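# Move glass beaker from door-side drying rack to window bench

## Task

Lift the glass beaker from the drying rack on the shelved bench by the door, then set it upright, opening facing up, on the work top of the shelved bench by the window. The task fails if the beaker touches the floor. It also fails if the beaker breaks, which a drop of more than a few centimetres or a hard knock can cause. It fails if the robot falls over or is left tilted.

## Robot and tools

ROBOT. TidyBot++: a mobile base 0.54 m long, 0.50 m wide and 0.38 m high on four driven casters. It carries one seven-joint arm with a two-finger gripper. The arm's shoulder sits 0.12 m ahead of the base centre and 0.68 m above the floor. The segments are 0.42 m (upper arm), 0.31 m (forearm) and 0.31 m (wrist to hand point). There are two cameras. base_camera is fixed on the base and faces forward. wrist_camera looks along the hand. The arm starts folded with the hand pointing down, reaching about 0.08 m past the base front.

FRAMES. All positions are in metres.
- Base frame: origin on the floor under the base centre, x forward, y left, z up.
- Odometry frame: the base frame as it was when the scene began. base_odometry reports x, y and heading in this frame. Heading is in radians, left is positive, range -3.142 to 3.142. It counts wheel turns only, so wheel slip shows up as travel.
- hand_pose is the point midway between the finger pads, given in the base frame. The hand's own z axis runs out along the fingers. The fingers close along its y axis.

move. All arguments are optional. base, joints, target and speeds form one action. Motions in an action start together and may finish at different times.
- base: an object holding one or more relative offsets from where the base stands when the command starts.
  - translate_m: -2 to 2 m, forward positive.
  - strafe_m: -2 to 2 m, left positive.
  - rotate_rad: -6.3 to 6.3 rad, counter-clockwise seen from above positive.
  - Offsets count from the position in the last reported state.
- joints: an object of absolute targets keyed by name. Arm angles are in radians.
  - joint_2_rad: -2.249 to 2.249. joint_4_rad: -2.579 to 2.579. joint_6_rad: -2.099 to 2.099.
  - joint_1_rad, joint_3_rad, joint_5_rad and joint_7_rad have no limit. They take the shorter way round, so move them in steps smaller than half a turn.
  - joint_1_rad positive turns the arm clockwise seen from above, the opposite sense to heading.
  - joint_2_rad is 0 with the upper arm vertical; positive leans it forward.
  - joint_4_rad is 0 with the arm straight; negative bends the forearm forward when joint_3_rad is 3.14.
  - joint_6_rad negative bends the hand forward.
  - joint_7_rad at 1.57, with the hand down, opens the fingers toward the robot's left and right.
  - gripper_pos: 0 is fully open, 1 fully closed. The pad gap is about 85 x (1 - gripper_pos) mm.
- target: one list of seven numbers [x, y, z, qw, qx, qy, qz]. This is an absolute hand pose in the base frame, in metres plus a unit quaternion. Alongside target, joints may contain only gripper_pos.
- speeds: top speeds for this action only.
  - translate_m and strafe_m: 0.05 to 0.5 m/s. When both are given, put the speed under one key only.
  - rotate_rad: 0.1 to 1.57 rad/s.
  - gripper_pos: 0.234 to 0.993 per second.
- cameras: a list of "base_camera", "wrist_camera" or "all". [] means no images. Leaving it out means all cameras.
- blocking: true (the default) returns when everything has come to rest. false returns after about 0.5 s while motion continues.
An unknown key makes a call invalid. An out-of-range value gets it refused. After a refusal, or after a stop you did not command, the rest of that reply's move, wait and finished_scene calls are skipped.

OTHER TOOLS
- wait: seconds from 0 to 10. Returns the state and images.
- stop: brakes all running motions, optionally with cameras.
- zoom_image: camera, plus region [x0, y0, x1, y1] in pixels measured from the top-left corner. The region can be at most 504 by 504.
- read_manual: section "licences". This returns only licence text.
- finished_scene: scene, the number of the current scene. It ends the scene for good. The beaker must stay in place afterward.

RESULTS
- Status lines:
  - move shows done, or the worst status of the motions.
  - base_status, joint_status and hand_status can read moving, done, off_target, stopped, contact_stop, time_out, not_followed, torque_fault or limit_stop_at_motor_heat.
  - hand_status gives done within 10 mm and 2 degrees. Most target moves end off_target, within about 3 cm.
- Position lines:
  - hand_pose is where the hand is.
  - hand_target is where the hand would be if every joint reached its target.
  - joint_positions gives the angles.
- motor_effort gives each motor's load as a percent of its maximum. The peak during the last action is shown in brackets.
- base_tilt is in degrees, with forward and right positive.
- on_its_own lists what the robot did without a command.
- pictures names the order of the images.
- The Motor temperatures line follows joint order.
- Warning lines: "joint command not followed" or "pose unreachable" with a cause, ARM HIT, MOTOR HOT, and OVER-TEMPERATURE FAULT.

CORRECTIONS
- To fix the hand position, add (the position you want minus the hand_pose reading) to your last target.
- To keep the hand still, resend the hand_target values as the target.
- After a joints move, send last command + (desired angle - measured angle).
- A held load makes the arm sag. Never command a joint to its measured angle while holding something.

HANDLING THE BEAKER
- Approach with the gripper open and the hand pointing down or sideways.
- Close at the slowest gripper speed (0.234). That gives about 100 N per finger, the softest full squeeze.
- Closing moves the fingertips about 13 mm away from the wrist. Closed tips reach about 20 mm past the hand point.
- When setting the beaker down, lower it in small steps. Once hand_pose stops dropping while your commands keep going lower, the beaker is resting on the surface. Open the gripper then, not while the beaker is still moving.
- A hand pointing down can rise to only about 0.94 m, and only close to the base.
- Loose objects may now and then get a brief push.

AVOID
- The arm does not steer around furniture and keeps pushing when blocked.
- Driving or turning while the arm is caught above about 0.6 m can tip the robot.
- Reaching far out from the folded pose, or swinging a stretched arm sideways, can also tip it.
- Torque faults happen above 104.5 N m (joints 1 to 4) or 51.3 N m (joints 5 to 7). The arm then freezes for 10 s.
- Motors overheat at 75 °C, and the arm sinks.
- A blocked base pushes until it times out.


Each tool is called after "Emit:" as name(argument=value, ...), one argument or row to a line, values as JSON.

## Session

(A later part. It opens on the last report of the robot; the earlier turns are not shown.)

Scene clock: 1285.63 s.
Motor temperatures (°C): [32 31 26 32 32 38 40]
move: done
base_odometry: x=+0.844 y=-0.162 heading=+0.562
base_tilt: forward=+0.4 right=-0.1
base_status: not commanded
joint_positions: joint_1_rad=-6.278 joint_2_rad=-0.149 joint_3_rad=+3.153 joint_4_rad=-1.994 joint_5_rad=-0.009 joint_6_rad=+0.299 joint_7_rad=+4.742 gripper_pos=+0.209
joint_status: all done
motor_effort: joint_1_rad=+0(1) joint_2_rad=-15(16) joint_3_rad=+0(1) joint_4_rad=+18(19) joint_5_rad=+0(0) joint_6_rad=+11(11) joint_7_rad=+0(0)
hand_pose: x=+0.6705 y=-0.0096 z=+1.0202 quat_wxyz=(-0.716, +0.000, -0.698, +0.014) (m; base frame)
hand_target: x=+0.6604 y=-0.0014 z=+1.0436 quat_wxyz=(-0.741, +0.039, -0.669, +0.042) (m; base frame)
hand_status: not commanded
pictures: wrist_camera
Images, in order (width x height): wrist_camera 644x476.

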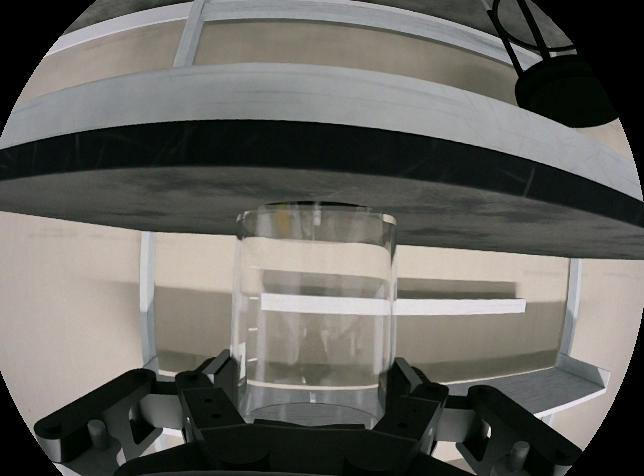

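Emit:
move(
  joints={"joint_4_rad": -2.027, "joint_6_rad": 0.388},
  cameras=["wrist_camera"],
)

Emit:
move(
  joints={"joint_4_rad": -2.038, "joint_6_rad": 0.399},
  cameras=["wrist_camera"],
)

Scene clock: 1293.20 s.
Motor temperatures (°C): [32 31 26 32 32 38 40]
move: done
base_odometry: x=+0.844 y=-0.162 heading=+0.562
base_tilt: forward=+0.3 right=-0.1
base_status: not commanded
joint_positions: joint_1_rad=-6.278 joint_2_rad=-0.149 joint_3_rad=+3.153 joint_4_rad=-2.008 joint_5_rad=-0.009 joint_6_rad=+0.313 joint_7_rad=+4.742 gripper_pos=+0.209
joint_status: all done
motor_effort: joint_1_rad=-1(1) joint_2_rad=-15(16) joint_3_rad=+1(1) joint_4_rad=+18(18) joint_5_rad=+0(1) joint_6_rad=+10(11) joint_7_rad=+0(0)
hand_pose: x=+0.6693 y=-0.0096 z=+1.0160 quat_wxyz=(-0.716, +0.000, -0.698, +0.014) (m; base frame)
hand_target: x=+0.6592 y=-0.0013 z=+1.0393 quat_wxyz=(-0.741, +0.039, -0.669, +0.042) (m; base frame)
hand_status: not commanded
pictures: wrist_camera
Images, in order (width x height): wrist_camera 644x476.

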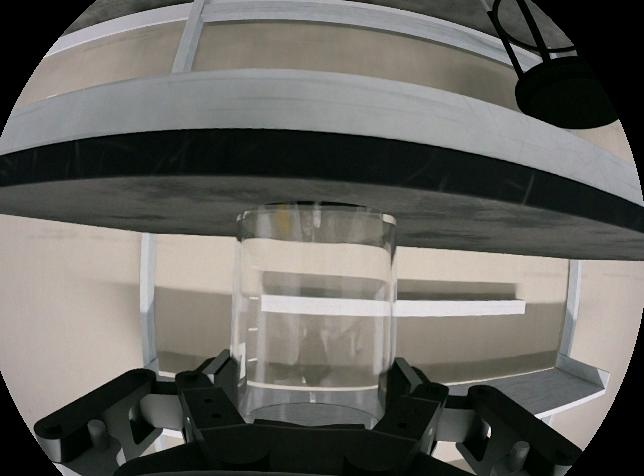

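Scene clock: 1293.73 s.
Motor temperatures (°C): [32 31 26 32 32 38 40]
move: done
base_odometry: x=+0.844 y=-0.162 heading=+0.562
base_tilt: forward=+0.4 right=-0.1
base_status: not commanded
joint_positions: joint_1_rad=-6.278 joint_2_rad=-0.149 joint_3_rad=+3.153 joint_4_rad=-2.019 joint_5_rad=-0.009 joint_6_rad=+0.324 joint_7_rad=+4.742 gripper_pos=+0.209
joint_status: all done
motor_effort: joint_1_rad=+0(2) joint_2_rad=-15(15) joint_3_rad=+0(1) joint_4_rad=+18(18) joint_5_rad=+0(1) joint_6_rad=+11(12) joint_7_rad=+0(0)
hand_pose: x=+0.6683 y=-0.0096 z=+1.0128 quat_wxyz=(-0.716, +0.000, -0.698, +0.014) (m; base frame)
hand_target: x=+0.6582 y=-0.0012 z=+1.0360 quat_wxyz=(-0.741, +0.039, -0.669, +0.042) (m; base frame)
hand_status: not commanded
pictures: wrist_camera
Images, in order (width x height): wrist_camera 644x476.

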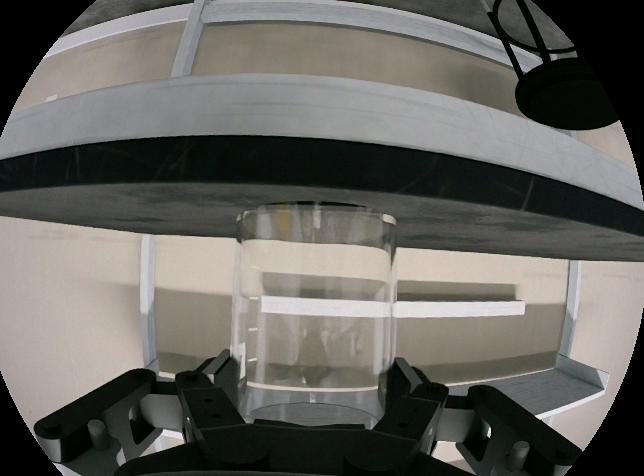

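Emit:
move(
  joints={"joint_4_rad": -2.049, "joint_6_rad": 0.410},
  cameras=["wrist_camera"],
)

Emit:
zoom_image(
  camera="wrist_camera",
  region=[200, 170, 440, 350],
)

Scene clock: 1306.03 s.
Motor temperatures (°C): [32 31 26 32 32 38 40]
move: done
base_odometry: x=+0.844 y=-0.162 heading=+0.562
base_tilt: forward=+0.3 right=-0.1
base_status: not commanded
joint_positions: joint_1_rad=-6.278 joint_2_rad=-0.149 joint_3_rad=+3.153 joint_4_rad=-2.030 joint_5_rad=-0.009 joint_6_rad=+0.335 joint_7_rad=+4.742 gripper_pos=+0.209
joint_status: all done
motor_effort: joint_1_rad=+0(1) joint_2_rad=-14(16) joint_3_rad=+0(1) joint_4_rad=+18(18) joint_5_rad=+0(0) joint_6_rad=+10(11) joint_7_rad=+0(0)
hand_pose: x=+0.6673 y=-0.0096 z=+1.0096 quat_wxyz=(-0.716, +0.000, -0.698, +0.014) (m; base frame)
hand_target: x=+0.6572 y=-0.0011 z=+1.0327 quat_wxyz=(-0.741, +0.039, -0.669, +0.042) (m; base frame)
hand_status: not commanded
pictures: wrist_camera
Images, in order (width x height): wrist_camera 644x476.

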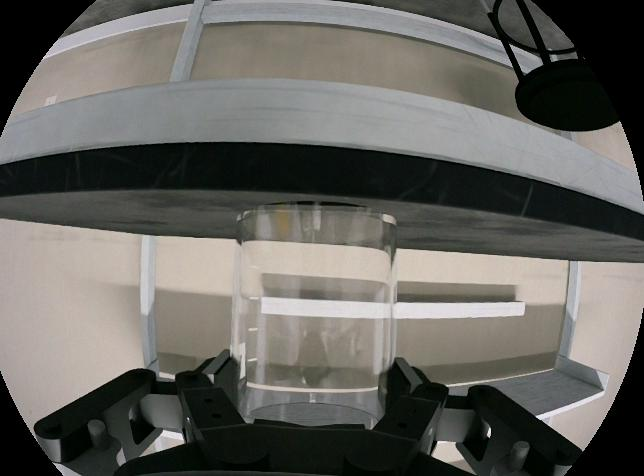

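Scaled by 2.100.

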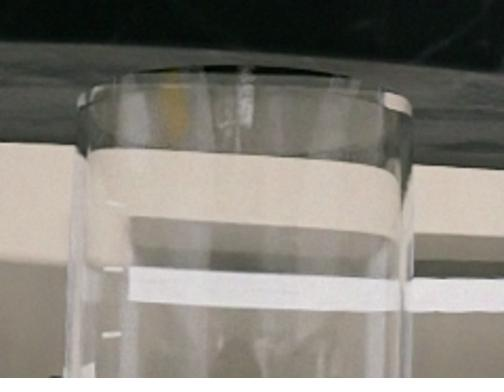

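Emit:
move(
  joints={"joint_4_rad": -2.059, "joint_6_rad": 0.420},
  cameras=["wrist_camera"],
)

Emit:
move(
  joints={"joint_4_rad": -2.069, "joint_6_rad": 0.430},
  cameras=["wrist_camera"],
)

Emit:
zoom_image(
  camera="wrist_camera",
  region=[200, 170, 440, 350],
)

Scene clock: 1318.63 s.
Motor temperatures (°C): [32 31 26 32 32 38 40]
move: done
base_odometry: x=+0.844 y=-0.162 heading=+0.562
base_tilt: forward=+0.4 right=-0.1
base_status: not commanded
joint_positions: joint_1_rad=-6.278 joint_2_rad=-0.149 joint_3_rad=+3.153 joint_4_rad=-2.040 joint_5_rad=-0.009 joint_6_rad=+0.345 joint_7_rad=+4.742 gripper_pos=+0.209
joint_status: all done
motor_effort: joint_1_rad=-1(1) joint_2_rad=-15(16) joint_3_rad=+1(1) joint_4_rad=+18(19) joint_5_rad=+0(1) joint_6_rad=+11(11) joint_7_rad=+0(0)
hand_pose: x=+0.6663 y=-0.0096 z=+1.0066 quat_wxyz=(-0.716, +0.000, -0.698, +0.014) (m; base frame)
hand_target: x=+0.6562 y=-0.0010 z=+1.0297 quat_wxyz=(-0.741, +0.039, -0.669, +0.042) (m; base frame)
hand_status: not commanded
pictures: wrist_camera
Images, in order (width x height): wrist_camera 644x476.

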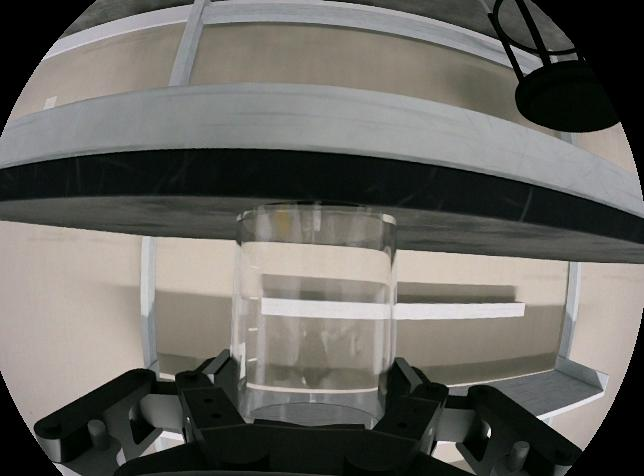

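Scene clock: 1319.17 s.
Motor temperatures (°C): [32 31 26 32 32 38 40]
move: done
base_odometry: x=+0.844 y=-0.162 heading=+0.562
base_tilt: forward=+0.4 right=-0.1
base_status: not commanded
joint_positions: joint_1_rad=-6.278 joint_2_rad=-0.149 joint_3_rad=+3.153 joint_4_rad=-2.050 joint_5_rad=-0.009 joint_6_rad=+0.355 joint_7_rad=+4.742 gripper_pos=+0.209
joint_status: all done
motor_effort: joint_1_rad=+0(1) joint_2_rad=-14(15) joint_3_rad=+0(1) joint_4_rad=+18(18) joint_5_rad=+0(1) joint_6_rad=+11(11) joint_7_rad=+0(0)
hand_pose: x=+0.6653 y=-0.0096 z=+1.0037 quat_wxyz=(-0.716, +0.000, -0.698, +0.014) (m; base frame)
hand_target: x=+0.6552 y=-0.0009 z=+1.0267 quat_wxyz=(-0.741, +0.039, -0.669, +0.042) (m; base frame)
hand_status: not commanded
pictures: wrist_camera
Images, in order (width x height): wrist_camera 644x476.

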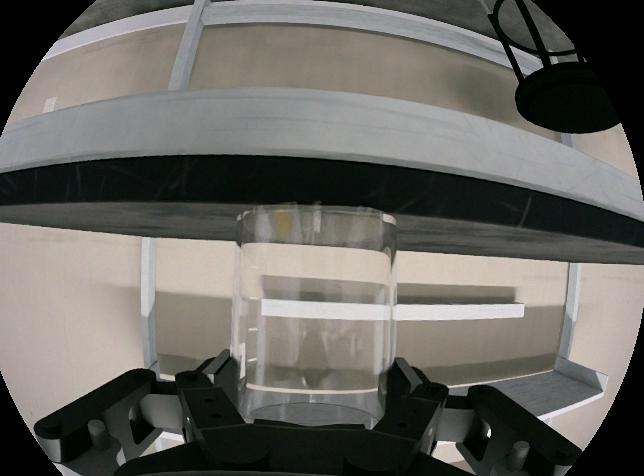

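Scaled by 2.100.

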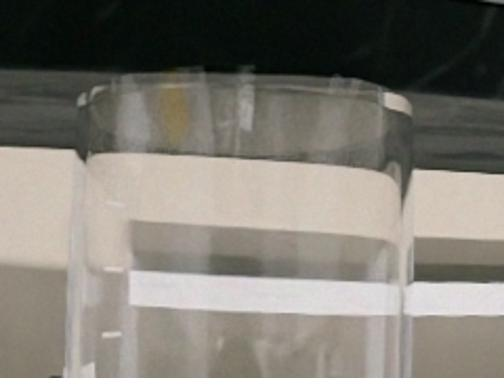

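Emit:
zoom_image(
  camera="wrist_camera",
  region=[120, 120, 240, 260],
)

Emit:
zoom_image(
  camera="wrist_camera",
  region=[400, 120, 520, 260],
)

Emit:
zoom_image(
  camera="wrist_camera",
  region=[270, 150, 350, 240],
)

Scaled by 3.600.

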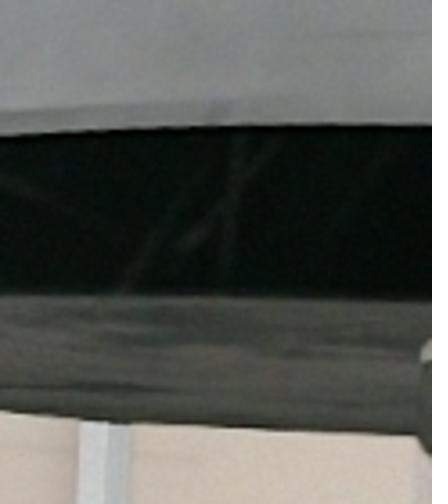

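Scaled by 3.600.

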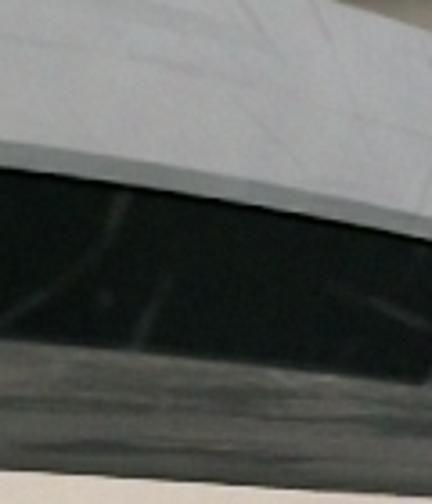

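Scaled by 5.600.

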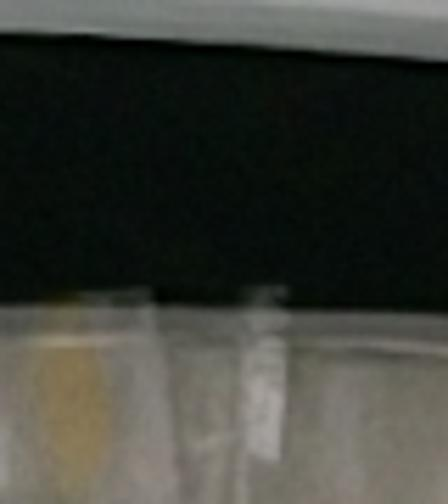

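Emit:
move(
  joints={"joint_4_rad": -1.96, "joint_6_rad": 0.25},
  cameras=["wrist_camera"],
)

Emit:
zoom_image(
  camera="wrist_camera",
  region=[120, 80, 240, 220],
)

Emit:
zoom_image(
  camera="wrist_camera",
  region=[270, 80, 350, 240],
)

Scene clock: 1375.53 s.
Motor temperatures (°C): [32 31 26 31 31 38 40]
move: done
base_odometry: x=+0.844 y=-0.162 heading=+0.562
base_tilt: forward=+0.4 right=-0.1
base_status: not commanded
joint_positions: joint_1_rad=-6.278 joint_2_rad=-0.149 joint_3_rad=+3.153 joint_4_rad=-2.002 joint_5_rad=-0.009 joint_6_rad=+0.294 joint_7_rad=+4.742 gripper_pos=+0.209
joint_status: all done
motor_effort: joint_1_rad=+0(1) joint_2_rad=-14(16) joint_3_rad=+0(1) joint_4_rad=+18(19) joint_5_rad=+0(1) joint_6_rad=+11(11) joint_7_rad=+0(0)
hand_pose: x=+0.6699 y=-0.0095 z=+1.0141 quat_wxyz=(-0.711, +0.000, -0.703, +0.014) (m; base frame)
hand_target: x=+0.6659 y=-0.0026 z=+1.0377 quat_wxyz=(-0.717, +0.039, -0.695, +0.042) (m; base frame)
hand_status: not commanded
pictures: wrist_camera
Images, in order (width x height): wrist_camera 644x476.

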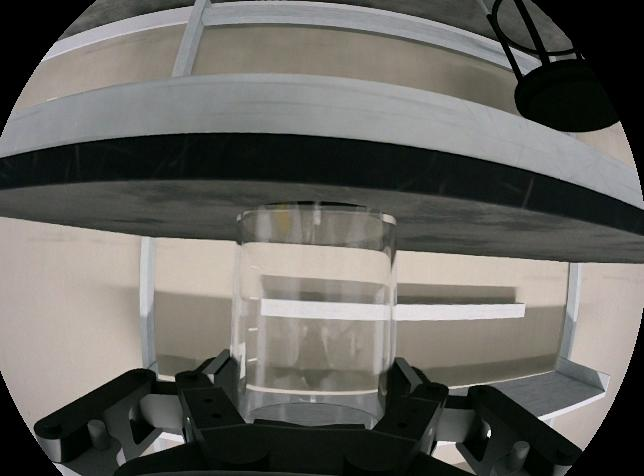

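Scaled by 3.600.

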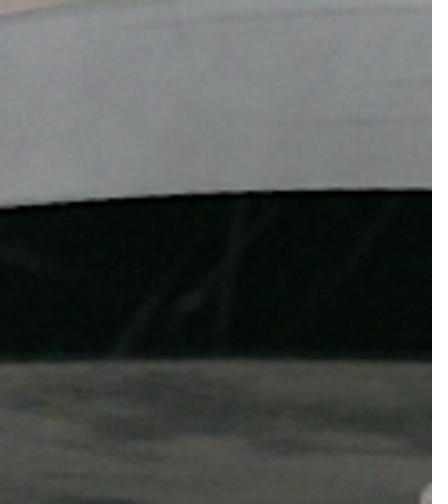

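Scaled by 3.150.

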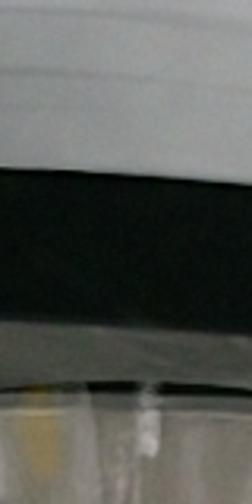

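Emit:
move(
  base={"translate_m": 0.05},
  speeds={"translate_m": 0.1},
  cameras=["base_camera", "wrist_camera"],
)

Emit:
zoom_image(
  camera="wrist_camera",
  region=[270, 80, 350, 240],
)

Scene clock: 1409.20 s.
Motor temperatures (°C): [32 31 26 32 31 38 40]
move: done
base_odometry: x=+0.886 y=-0.136 heading=+0.562
base_tilt: forward=+0.4 right=-0.1
base_status: done
joint_positions: joint_1_rad=-6.278 joint_2_rad=-0.151 joint_3_rad=+3.153 joint_4_rad=-2.002 joint_5_rad=-0.009 joint_6_rad=+0.294 joint_7_rad=+4.742 gripper_pos=+0.209
joint_status: not commanded
motor_effort: joint_1_rad=+0(1) joint_2_rad=-15(18) joint_3_rad=+0(1) joint_4_rad=+18(18) joint_5_rad=+0(1) joint_6_rad=+11(11) joint_7_rad=+0(0)
hand_pose: x=+0.6693 y=-0.0095 z=+1.0151 quat_wxyz=(-0.712, +0.000, -0.702, +0.014) (m; base frame)
hand_target: x=+0.6659 y=-0.0026 z=+1.0377 quat_wxyz=(-0.717, +0.039, -0.695, +0.042) (m; base frame)
hand_status: not commanded
pictures: base_camera, wrist_camera
Images, in order (width x height): base_camera 644x364, wrist_camera 644x476.

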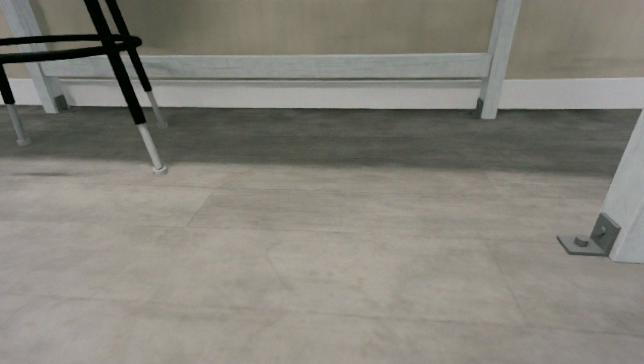

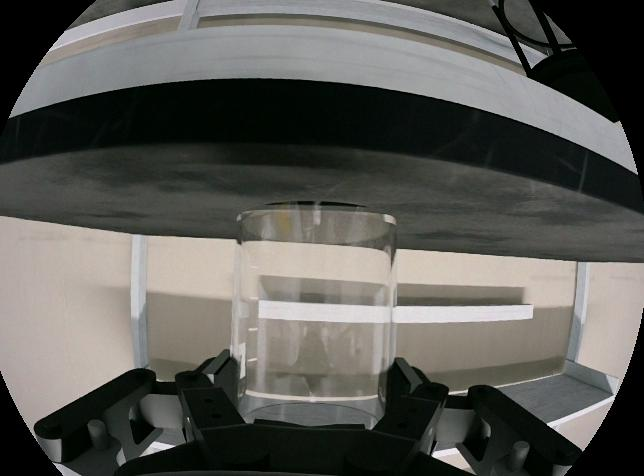

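Scaled by 3.150.

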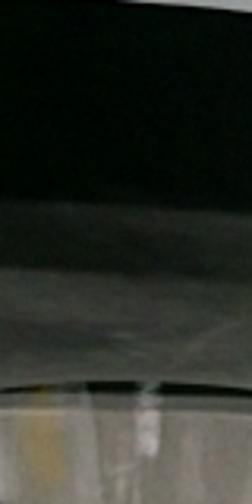

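Emit:
move(
  base={"translate_m": 0.04},
  speeds={"translate_m": 0.1},
  cameras=["base_camera", "wrist_camera"],
)

Emit:
move(
  joints={"joint_4_rad": -2.04, "joint_6_rad": 0.37},
  cameras=["wrist_camera"],
)

Emit:
zoom_image(
  camera="wrist_camera",
  region=[200, 120, 440, 260],
)

Scene clock: 1425.67 s.
Motor temperatures (°C): [32 31 26 32 31 38 40]
move: done
base_odometry: x=+0.921 y=-0.114 heading=+0.562
base_tilt: forward=+0.4 right=-0.1
base_status: done
joint_positions: joint_1_rad=-6.278 joint_2_rad=-0.152 joint_3_rad=+3.153 joint_4_rad=-2.002 joint_5_rad=-0.009 joint_6_rad=+0.294 joint_7_rad=+4.742 gripper_pos=+0.209
joint_status: not commanded
motor_effort: joint_1_rad=-1(1) joint_2_rad=-14(18) joint_3_rad=+0(1) joint_4_rad=+18(18) joint_5_rad=+0(1) joint_6_rad=+11(11) joint_7_rad=+0(0)
hand_pose: x=+0.6688 y=-0.0095 z=+1.0159 quat_wxyz=(-0.712, +0.000, -0.702, +0.014) (m; base frame)
hand_target: x=+0.6659 y=-0.0026 z=+1.0377 quat_wxyz=(-0.717, +0.039, -0.695, +0.042) (m; base frame)
hand_status: not commanded
pictures: base_camera, wrist_camera
Images, in order (width x height): base_camera 644x364, wrist_camera 644x476.

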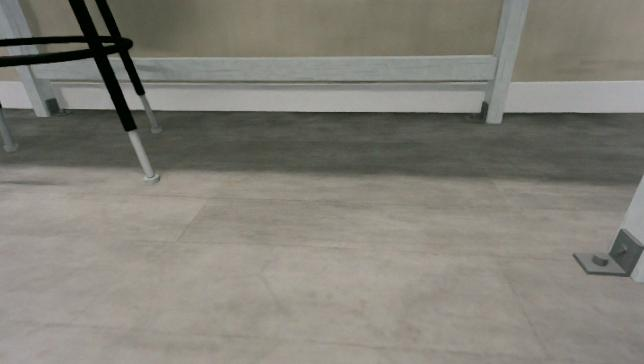

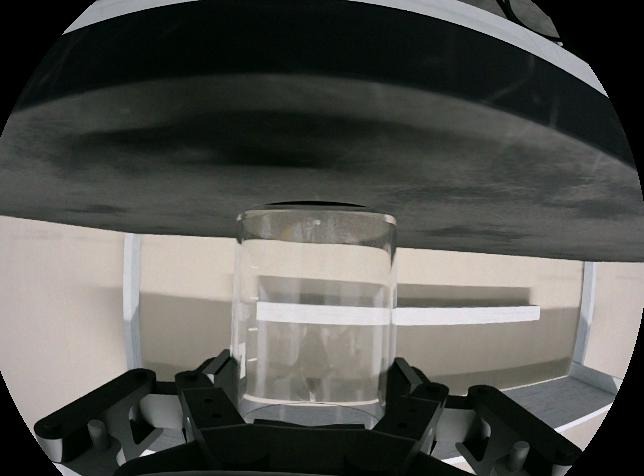

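Scene clock: 1426.53 s.
Motor temperatures (°C): [32 31 26 32 31 38 40]
move: done
base_odometry: x=+0.921 y=-0.114 heading=+0.562
base_tilt: forward=+0.3 right=-0.1
base_status: not commanded
joint_positions: joint_1_rad=-6.278 joint_2_rad=-0.152 joint_3_rad=+3.153 joint_4_rad=-2.030 joint_5_rad=-0.009 joint_6_rad=+0.321 joint_7_rad=+4.742 gripper_pos=+0.209
joint_status: all done
motor_effort: joint_1_rad=-1(1) joint_2_rad=-16(16) joint_3_rad=+0(1) joint_4_rad=+18(19) joint_5_rad=+0(0) joint_6_rad=+11(11) joint_7_rad=+0(0)
hand_pose: x=+0.6663 y=-0.0095 z=+1.0073 quat_wxyz=(-0.712, +0.000, -0.702, +0.014) (m; base frame)
hand_target: x=+0.6589 y=-0.0014 z=+1.0258 quat_wxyz=(-0.730, +0.039, -0.681, +0.042) (m; base frame)
hand_status: not commanded
pictures: wrist_camera
Images, in order (width x height): wrist_camera 644x476.

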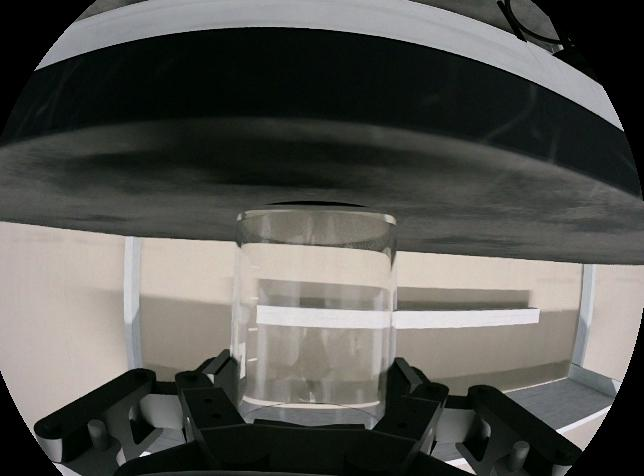

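Scaled by 2.100.

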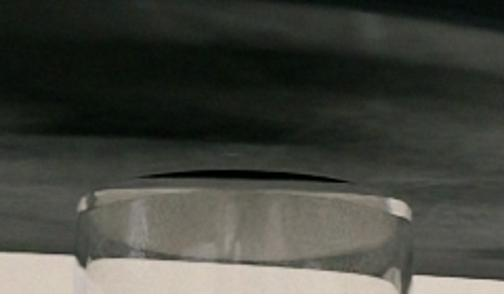

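Emit:
move(
  joints={"joint_4_rad": -2.052, "joint_6_rad": 0.382},
  cameras=["wrist_camera"],
)

Emit:
move(
  joints={"joint_4_rad": -2.062, "joint_6_rad": 0.392},
  cameras=["wrist_camera"],
)

Emit:
zoom_image(
  camera="wrist_camera",
  region=[200, 120, 440, 260],
)

Scene clock: 1433.77 s.
Motor temperatures (°C): [32 31 25 32 31 38 40]
move: done
base_odometry: x=+0.921 y=-0.114 heading=+0.562
base_tilt: forward=+0.4 right=-0.1
base_status: not commanded
joint_positions: joint_1_rad=-6.278 joint_2_rad=-0.152 joint_3_rad=+3.153 joint_4_rad=-2.036 joint_5_rad=-0.009 joint_6_rad=+0.323 joint_7_rad=+4.742 gripper_pos=+0.209
joint_status: all done
motor_effort: joint_1_rad=-1(1) joint_2_rad=-15(16) joint_3_rad=+0(1) joint_4_rad=+17(18) joint_5_rad=+1(1) joint_6_rad=+10(11) joint_7_rad=+0(0)
hand_pose: x=+0.6657 y=-0.0095 z=+1.0038 quat_wxyz=(-0.710, +0.000, -0.704, +0.014) (m; base frame)
hand_target: x=+0.6577 y=-0.0013 z=+1.0222 quat_wxyz=(-0.730, +0.039, -0.681, +0.042) (m; base frame)
hand_status: not commanded
pictures: wrist_camera
Images, in order (width x height): wrist_camera 644x476.

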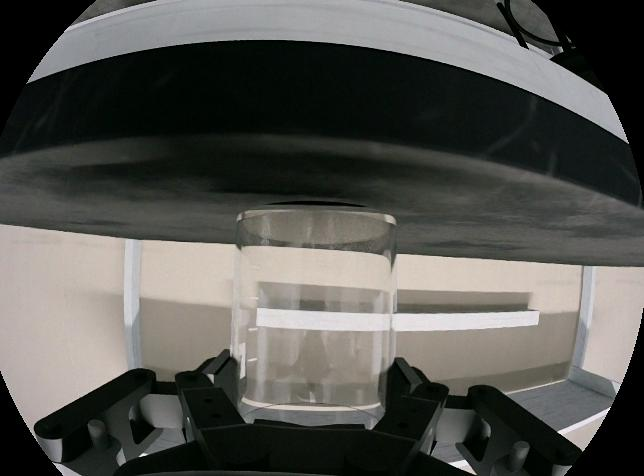

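Scene clock: 1434.27 s.
Motor temperatures (°C): [32 31 25 32 31 38 40]
move: done
base_odometry: x=+0.921 y=-0.114 heading=+0.562
base_tilt: forward=+0.4 right=-0.1
base_status: not commanded
joint_positions: joint_1_rad=-6.278 joint_2_rad=-0.152 joint_3_rad=+3.153 joint_4_rad=-2.043 joint_5_rad=-0.009 joint_6_rad=+0.327 joint_7_rad=+4.742 gripper_pos=+0.209
joint_status: all done
motor_effort: joint_1_rad=+0(1) joint_2_rad=-14(15) joint_3_rad=+1(1) joint_4_rad=+17(17) joint_5_rad=+0(0) joint_6_rad=+10(11) joint_7_rad=+0(0)
hand_pose: x=+0.6650 y=-0.0095 z=+1.0010 quat_wxyz=(-0.709, +0.000, -0.705, +0.014) (m; base frame)
hand_target: x=+0.6567 y=-0.0012 z=+1.0192 quat_wxyz=(-0.730, +0.039, -0.681, +0.041) (m; base frame)
hand_status: not commanded
pictures: wrist_camera
Images, in order (width x height): wrist_camera 644x476.

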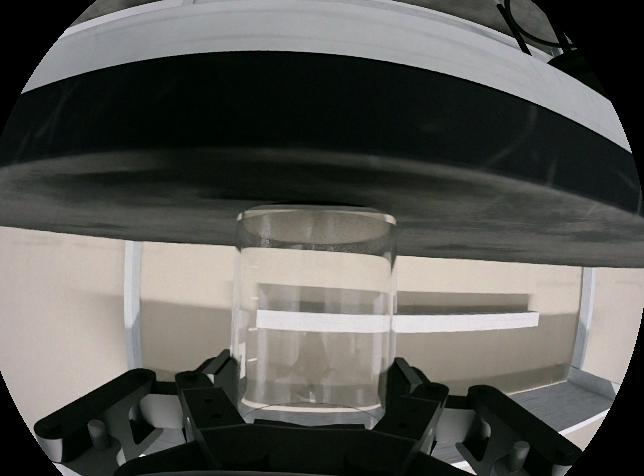

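Scaled by 2.100.

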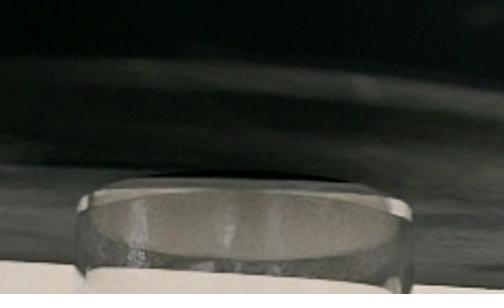

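Emit:
move(
  joints={"joint_4_rad": -2.072, "joint_6_rad": 0.404},
  cameras=["wrist_camera"],
)

Emit:
zoom_image(
  camera="wrist_camera",
  region=[200, 120, 440, 260],
)

Scene clock: 1443.70 s.
Motor temperatures (°C): [32 31 25 32 31 38 40]
move: done
base_odometry: x=+0.921 y=-0.114 heading=+0.562
base_tilt: forward=+0.3 right=-0.1
base_status: not commanded
joint_positions: joint_1_rad=-6.278 joint_2_rad=-0.152 joint_3_rad=+3.153 joint_4_rad=-2.049 joint_5_rad=-0.009 joint_6_rad=+0.339 joint_7_rad=+4.742 gripper_pos=+0.209
joint_status: all done
motor_effort: joint_1_rad=+0(1) joint_2_rad=-14(15) joint_3_rad=+1(1) joint_4_rad=+17(18) joint_5_rad=+0(0) joint_6_rad=+10(10) joint_7_rad=+0(0)
hand_pose: x=+0.6645 y=-0.0096 z=+1.0011 quat_wxyz=(-0.712, +0.000, -0.703, +0.014) (m; base frame)
hand_target: x=+0.6557 y=-0.0011 z=+1.0169 quat_wxyz=(-0.731, +0.039, -0.680, +0.041) (m; base frame)
hand_status: not commanded
pictures: wrist_camera
Images, in order (width x height): wrist_camera 644x476.

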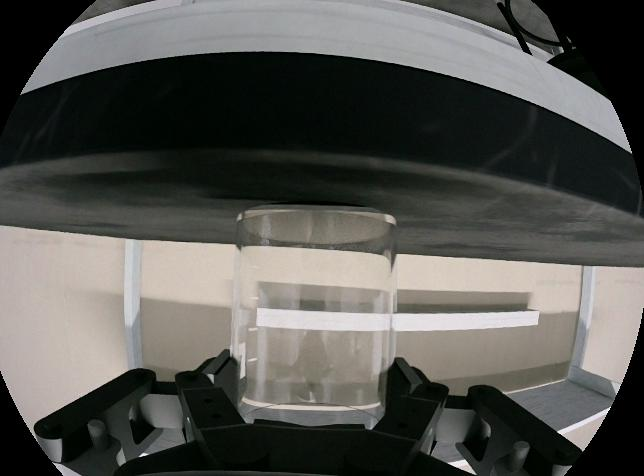

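Scaled by 2.100.

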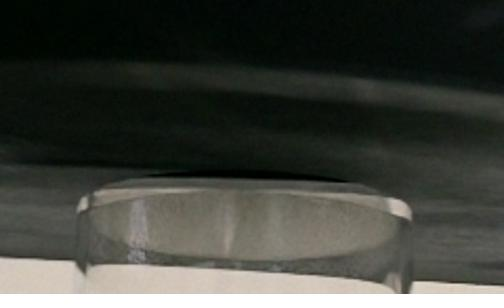

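Emit:
move(
  joints={"joint_4_rad": -2.080},
  cameras=["wrist_camera"],
)

Emit:
zoom_image(
  camera="wrist_camera",
  region=[200, 120, 440, 260],
)

Scene clock: 1452.80 s.
Motor temperatures (°C): [32 31 25 31 31 38 40]
move: done
base_odometry: x=+0.921 y=-0.114 heading=+0.562
base_tilt: forward=+0.4 right=-0.1
base_status: not commanded
joint_positions: joint_1_rad=-6.278 joint_2_rad=-0.152 joint_3_rad=+3.153 joint_4_rad=-2.050 joint_5_rad=-0.009 joint_6_rad=+0.342 joint_7_rad=+4.742 gripper_pos=+0.209
joint_status: all done
motor_effort: joint_1_rad=+0(1) joint_2_rad=-12(14) joint_3_rad=+0(1) joint_4_rad=+16(17) joint_5_rad=+0(0) joint_6_rad=+9(10) joint_7_rad=+0(0)
hand_pose: x=+0.6643 y=-0.0096 z=+1.0011 quat_wxyz=(-0.712, +0.000, -0.702, +0.014) (m; base frame)
hand_target: x=+0.6550 y=-0.0011 z=+1.0120 quat_wxyz=(-0.728, +0.040, -0.683, +0.041) (m; base frame)
hand_status: not commanded
pictures: wrist_camera
Images, in order (width x height): wrist_camera 644x476.

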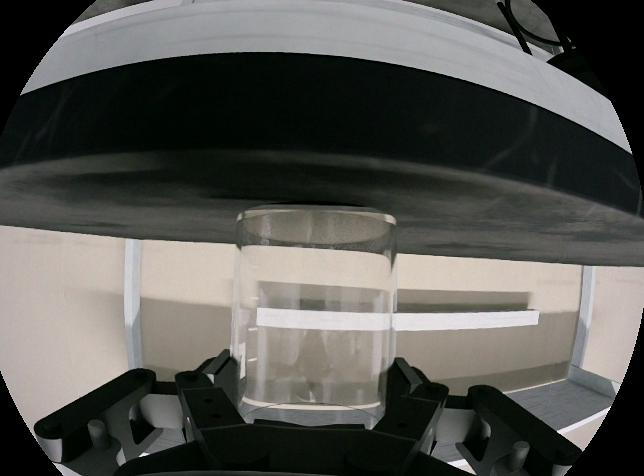

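Scaled by 2.100.

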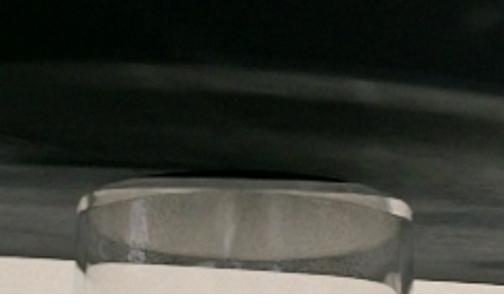

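Emit:
move(
  joints={"gripper_pos": 0.195},
  speeds={"gripper_pos": 0.234},
  cameras=["wrist_camera"],
)

Emit:
move(
  joints={"gripper_pos": 0.15},
  speeds={"gripper_pos": 0.234},
  cameras=["wrist_camera"],
)

Scene clock: 1478.30 s.
Motor temperatures (°C): [32 31 25 31 31 38 40]
move: done
base_odometry: x=+0.921 y=-0.114 heading=+0.562
base_tilt: forward=+0.4 right=-0.1
base_status: not commanded
joint_positions: joint_1_rad=-6.278 joint_2_rad=-0.152 joint_3_rad=+3.153 joint_4_rad=-2.057 joint_5_rad=-0.009 joint_6_rad=+0.342 joint_7_rad=+4.742 gripper_pos=+0.195
joint_status: all done
motor_effort: joint_1_rad=+1(1) joint_2_rad=-13(14) joint_3_rad=+0(1) joint_4_rad=+17(17) joint_5_rad=+0(1) joint_6_rad=+10(10) joint_7_rad=+0(0)
hand_pose: x=+0.6636 y=-0.0095 z=+0.9971 quat_wxyz=(-0.710, +0.000, -0.704, +0.014) (m; base frame)
hand_target: x=+0.6550 y=-0.0011 z=+1.0120 quat_wxyz=(-0.728, +0.040, -0.683, +0.041) (m; base frame)
hand_status: not commanded
pictures: wrist_camera
Images, in order (width x height): wrist_camera 644x476.

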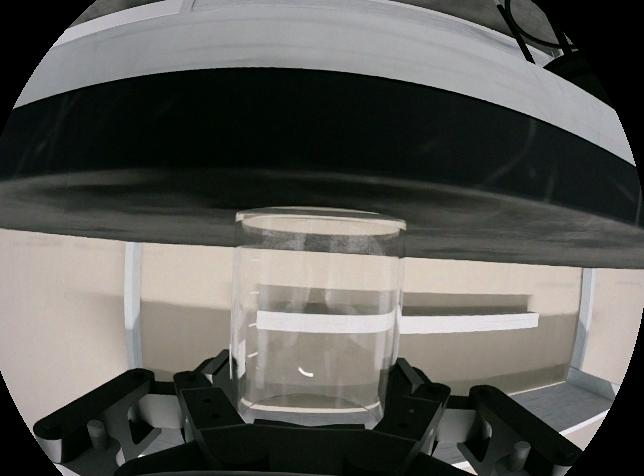

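Scene clock: 1478.80 s.
Motor temperatures (°C): [32 31 25 31 31 38 40]
move: done
base_odometry: x=+0.921 y=-0.114 heading=+0.562
base_tilt: forward=+0.4 right=-0.1
base_status: not commanded
joint_positions: joint_1_rad=-6.278 joint_2_rad=-0.152 joint_3_rad=+3.153 joint_4_rad=-2.057 joint_5_rad=-0.009 joint_6_rad=+0.342 joint_7_rad=+4.742 gripper_pos=+0.152
joint_status: all done
motor_effort: joint_1_rad=+0(1) joint_2_rad=-14(14) joint_3_rad=-1(1) joint_4_rad=+17(17) joint_5_rad=+0(0) joint_6_rad=+9(10) joint_7_rad=+0(0)
hand_pose: x=+0.6636 y=-0.0095 z=+0.9971 quat_wxyz=(-0.710, +0.000, -0.704, +0.014) (m; base frame)
hand_target: x=+0.6550 y=-0.0011 z=+1.0120 quat_wxyz=(-0.728, +0.040, -0.683, +0.041) (m; base frame)
hand_status: not commanded
pictures: wrist_camera
Images, in order (width x height): wrist_camera 644x476.

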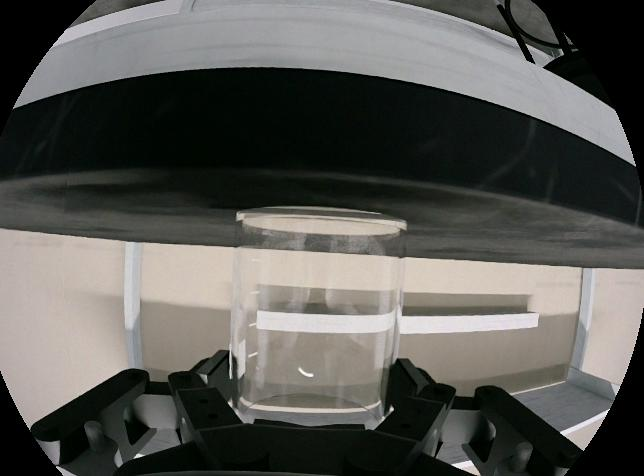

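Emit:
move(
  joints={"gripper_pos": 0.0},
  speeds={"gripper_pos": 0.234},
  cameras=["wrist_camera"],
)

Emit:
move(
  base={"translate_m": -0.1},
  speeds={"translate_m": 0.1},
  cameras=["wrist_camera"],
)

Scene clock: 1485.03 s.
Motor temperatures (°C): [32 31 25 31 31 37 40]
move: done
base_odometry: x=+0.921 y=-0.114 heading=+0.562
base_tilt: forward=+0.4 right=-0.1
base_status: not commanded
joint_positions: joint_1_rad=-6.278 joint_2_rad=-0.152 joint_3_rad=+3.153 joint_4_rad=-2.057 joint_5_rad=-0.009 joint_6_rad=+0.342 joint_7_rad=+4.742 gripper_pos=+0.000
joint_status: all done
motor_effort: joint_1_rad=-1(1) joint_2_rad=-13(14) joint_3_rad=-1(1) joint_4_rad=+16(17) joint_5_rad=+0(1) joint_6_rad=+10(10) joint_7_rad=+0(0)
hand_pose: x=+0.6636 y=-0.0095 z=+0.9971 quat_wxyz=(-0.710, +0.000, -0.704, +0.014) (m; base frame)
hand_target: x=+0.6550 y=-0.0011 z=+1.0120 quat_wxyz=(-0.728, +0.040, -0.683, +0.041) (m; base frame)
hand_status: not commanded
pictures: wrist_camera
Images, in order (width x height): wrist_camera 644x476.

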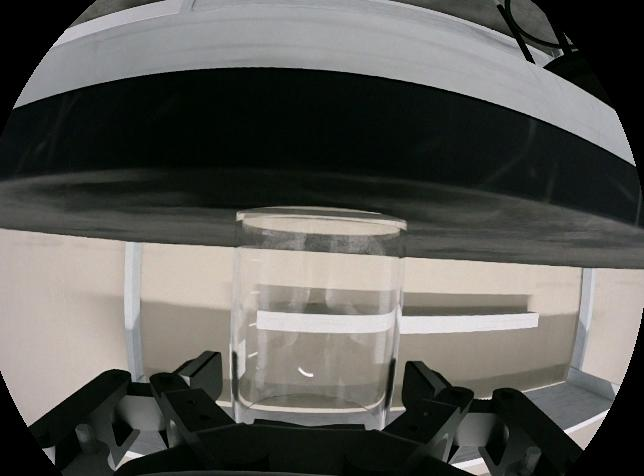

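Scene clock: 1486.53 s.
Motor temperatures (°C): [32 31 25 31 31 37 40]
move: done
base_odometry: x=+0.836 y=-0.168 heading=+0.562
base_tilt: forward=+0.4 right=-0.1
base_status: done
joint_positions: joint_1_rad=-6.278 joint_2_rad=-0.156 joint_3_rad=+3.153 joint_4_rad=-2.058 joint_5_rad=-0.009 joint_6_rad=+0.343 joint_7_rad=+4.742 gripper_pos=+0.000
joint_status: not commanded
motor_effort: joint_1_rad=-1(1) joint_2_rad=-14(18) joint_3_rad=+1(2) joint_4_rad=+17(17) joint_5_rad=+0(1) joint_6_rad=+9(10) joint_7_rad=+0(0)
hand_pose: x=+0.6624 y=-0.0095 z=+0.9988 quat_wxyz=(-0.711, +0.000, -0.703, +0.014) (m; base frame)
hand_target: x=+0.6550 y=-0.0011 z=+1.0120 quat_wxyz=(-0.728, +0.040, -0.683, +0.041) (m; base frame)
hand_status: not commanded
pictures: wrist_camera
Images, in order (width x height): wrist_camera 644x476.

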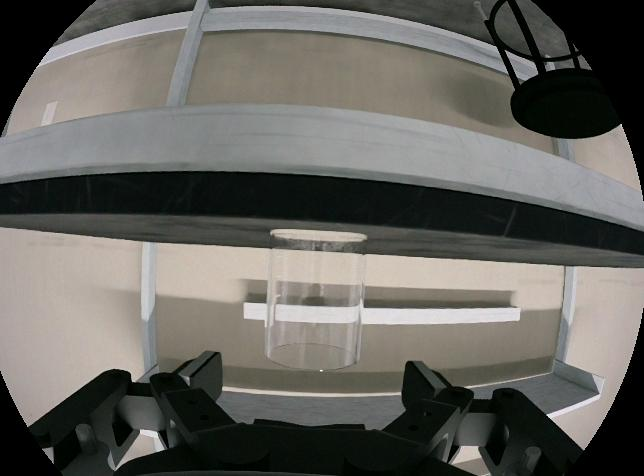

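Emit:
zoom_image(
  camera="wrist_camera",
  region=[230, 200, 410, 390],
)

Scaled by 2.653.

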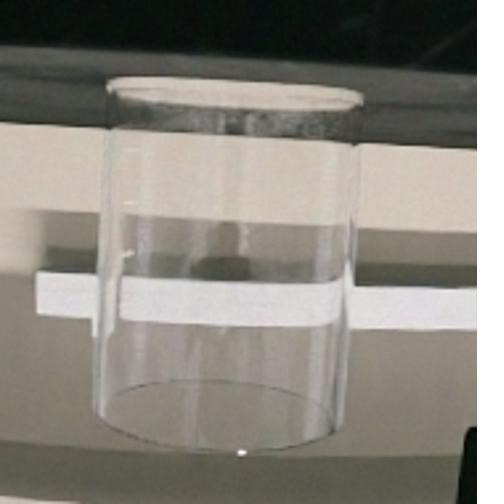

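Emit:
move(
  base={"translate_m": -0.25},
  speeds={"translate_m": 0.2},
  cameras=["wrist_camera"],
)

Emit:
move(
  joints={"joint_1_rad": 0.0, "joint_2_rad": -0.344, "joint_3_rad": 3.1416, "joint_4_rad": -1.75, "joint_5_rad": 0.0, "joint_6_rad": -0.55, "joint_7_rad": 1.6},
  cameras=["wrist_camera"],
)

Scene clock: 1516.23 s.
Motor temperatures (°C): [32 30 25 31 31 37 40]
move: done
base_odometry: x=+0.624 y=-0.301 heading=+0.562
base_tilt: forward=+0.4 right=-0.1
base_status: done
joint_positions: joint_1_rad=-6.278 joint_2_rad=-0.157 joint_3_rad=+3.153 joint_4_rad=-2.058 joint_5_rad=-0.009 joint_6_rad=+0.343 joint_7_rad=+4.742 gripper_pos=+0.000
joint_status: not commanded
motor_effort: joint_1_rad=-1(1) joint_2_rad=-14(17) joint_3_rad=+0(1) joint_4_rad=+17(17) joint_5_rad=+0(1) joint_6_rad=+9(10) joint_7_rad=+0(0)
hand_pose: x=+0.6620 y=-0.0095 z=+0.9995 quat_wxyz=(-0.711, +0.000, -0.703, +0.014) (m; base frame)
hand_target: x=+0.6550 y=-0.0011 z=+1.0120 quat_wxyz=(-0.728, +0.040, -0.683, +0.041) (m; base frame)
hand_status: not commanded
pictures: wrist_camera
Images, in order (width x height): wrist_camera 644x476.

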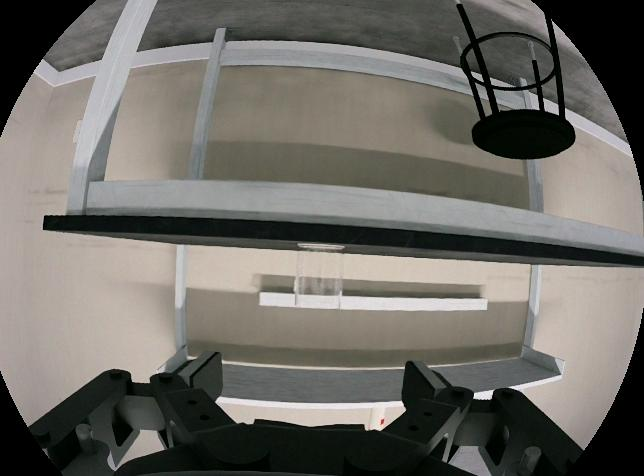

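Scene clock: 1519.60 s.
Motor temperatures (°C): [32 30 25 31 31 37 40]
move: done
base_odometry: x=+0.624 y=-0.301 heading=+0.562
base_tilt: forward=+0.3 right=-0.1
base_status: not commanded
joint_positions: joint_1_rad=-6.278 joint_2_rad=-0.315 joint_3_rad=+3.153 joint_4_rad=-1.791 joint_5_rad=-0.009 joint_6_rad=-0.484 joint_7_rad=+7.817 gripper_pos=+0.000
joint_status: all done
motor_effort: joint_1_rad=-1(3) joint_2_rad=-9(15) joint_3_rad=+0(2) joint_4_rad=+17(19) joint_5_rad=+0(1) joint_6_rad=+9(10) joint_7_rad=+0(1)
hand_pose: x=+0.5897 y=-0.0063 z=+0.9934 quat_wxyz=(-0.011, +0.830, -0.025, +0.557) (m; base frame)
hand_target: x=+0.5757 y=+0.0014 z=+1.0125 quat_wxyz=(+0.008, +0.829, +0.012, +0.559) (m; base frame)
hand_status: not commanded
pictures: wrist_camera
Images, in order (width x height): wrist_camera 644x476.

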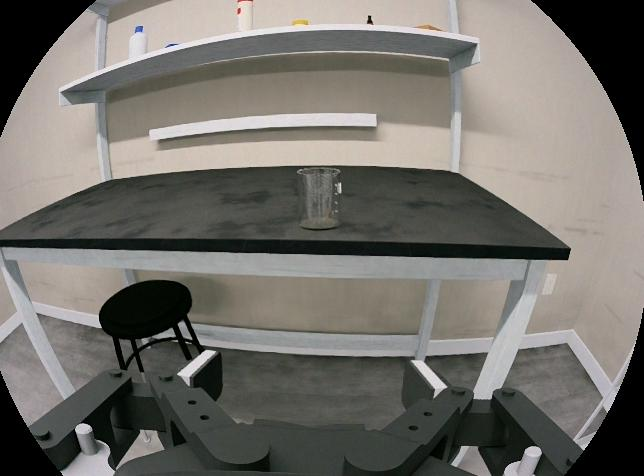

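Emit:
zoom_image(
  camera="wrist_camera",
  region=[280, 150, 360, 240],
)

Scaled by 5.600.

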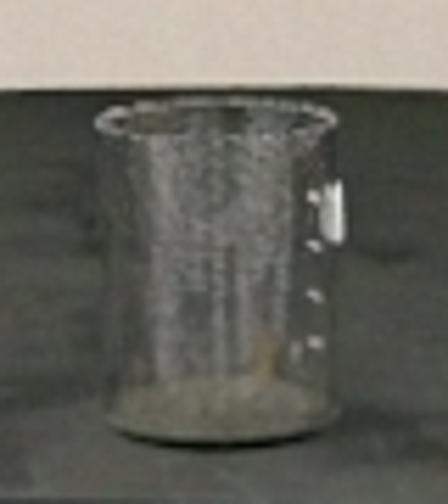

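Emit:
finished_scene(
  scene=1,
)

The scene is finished: the task was done.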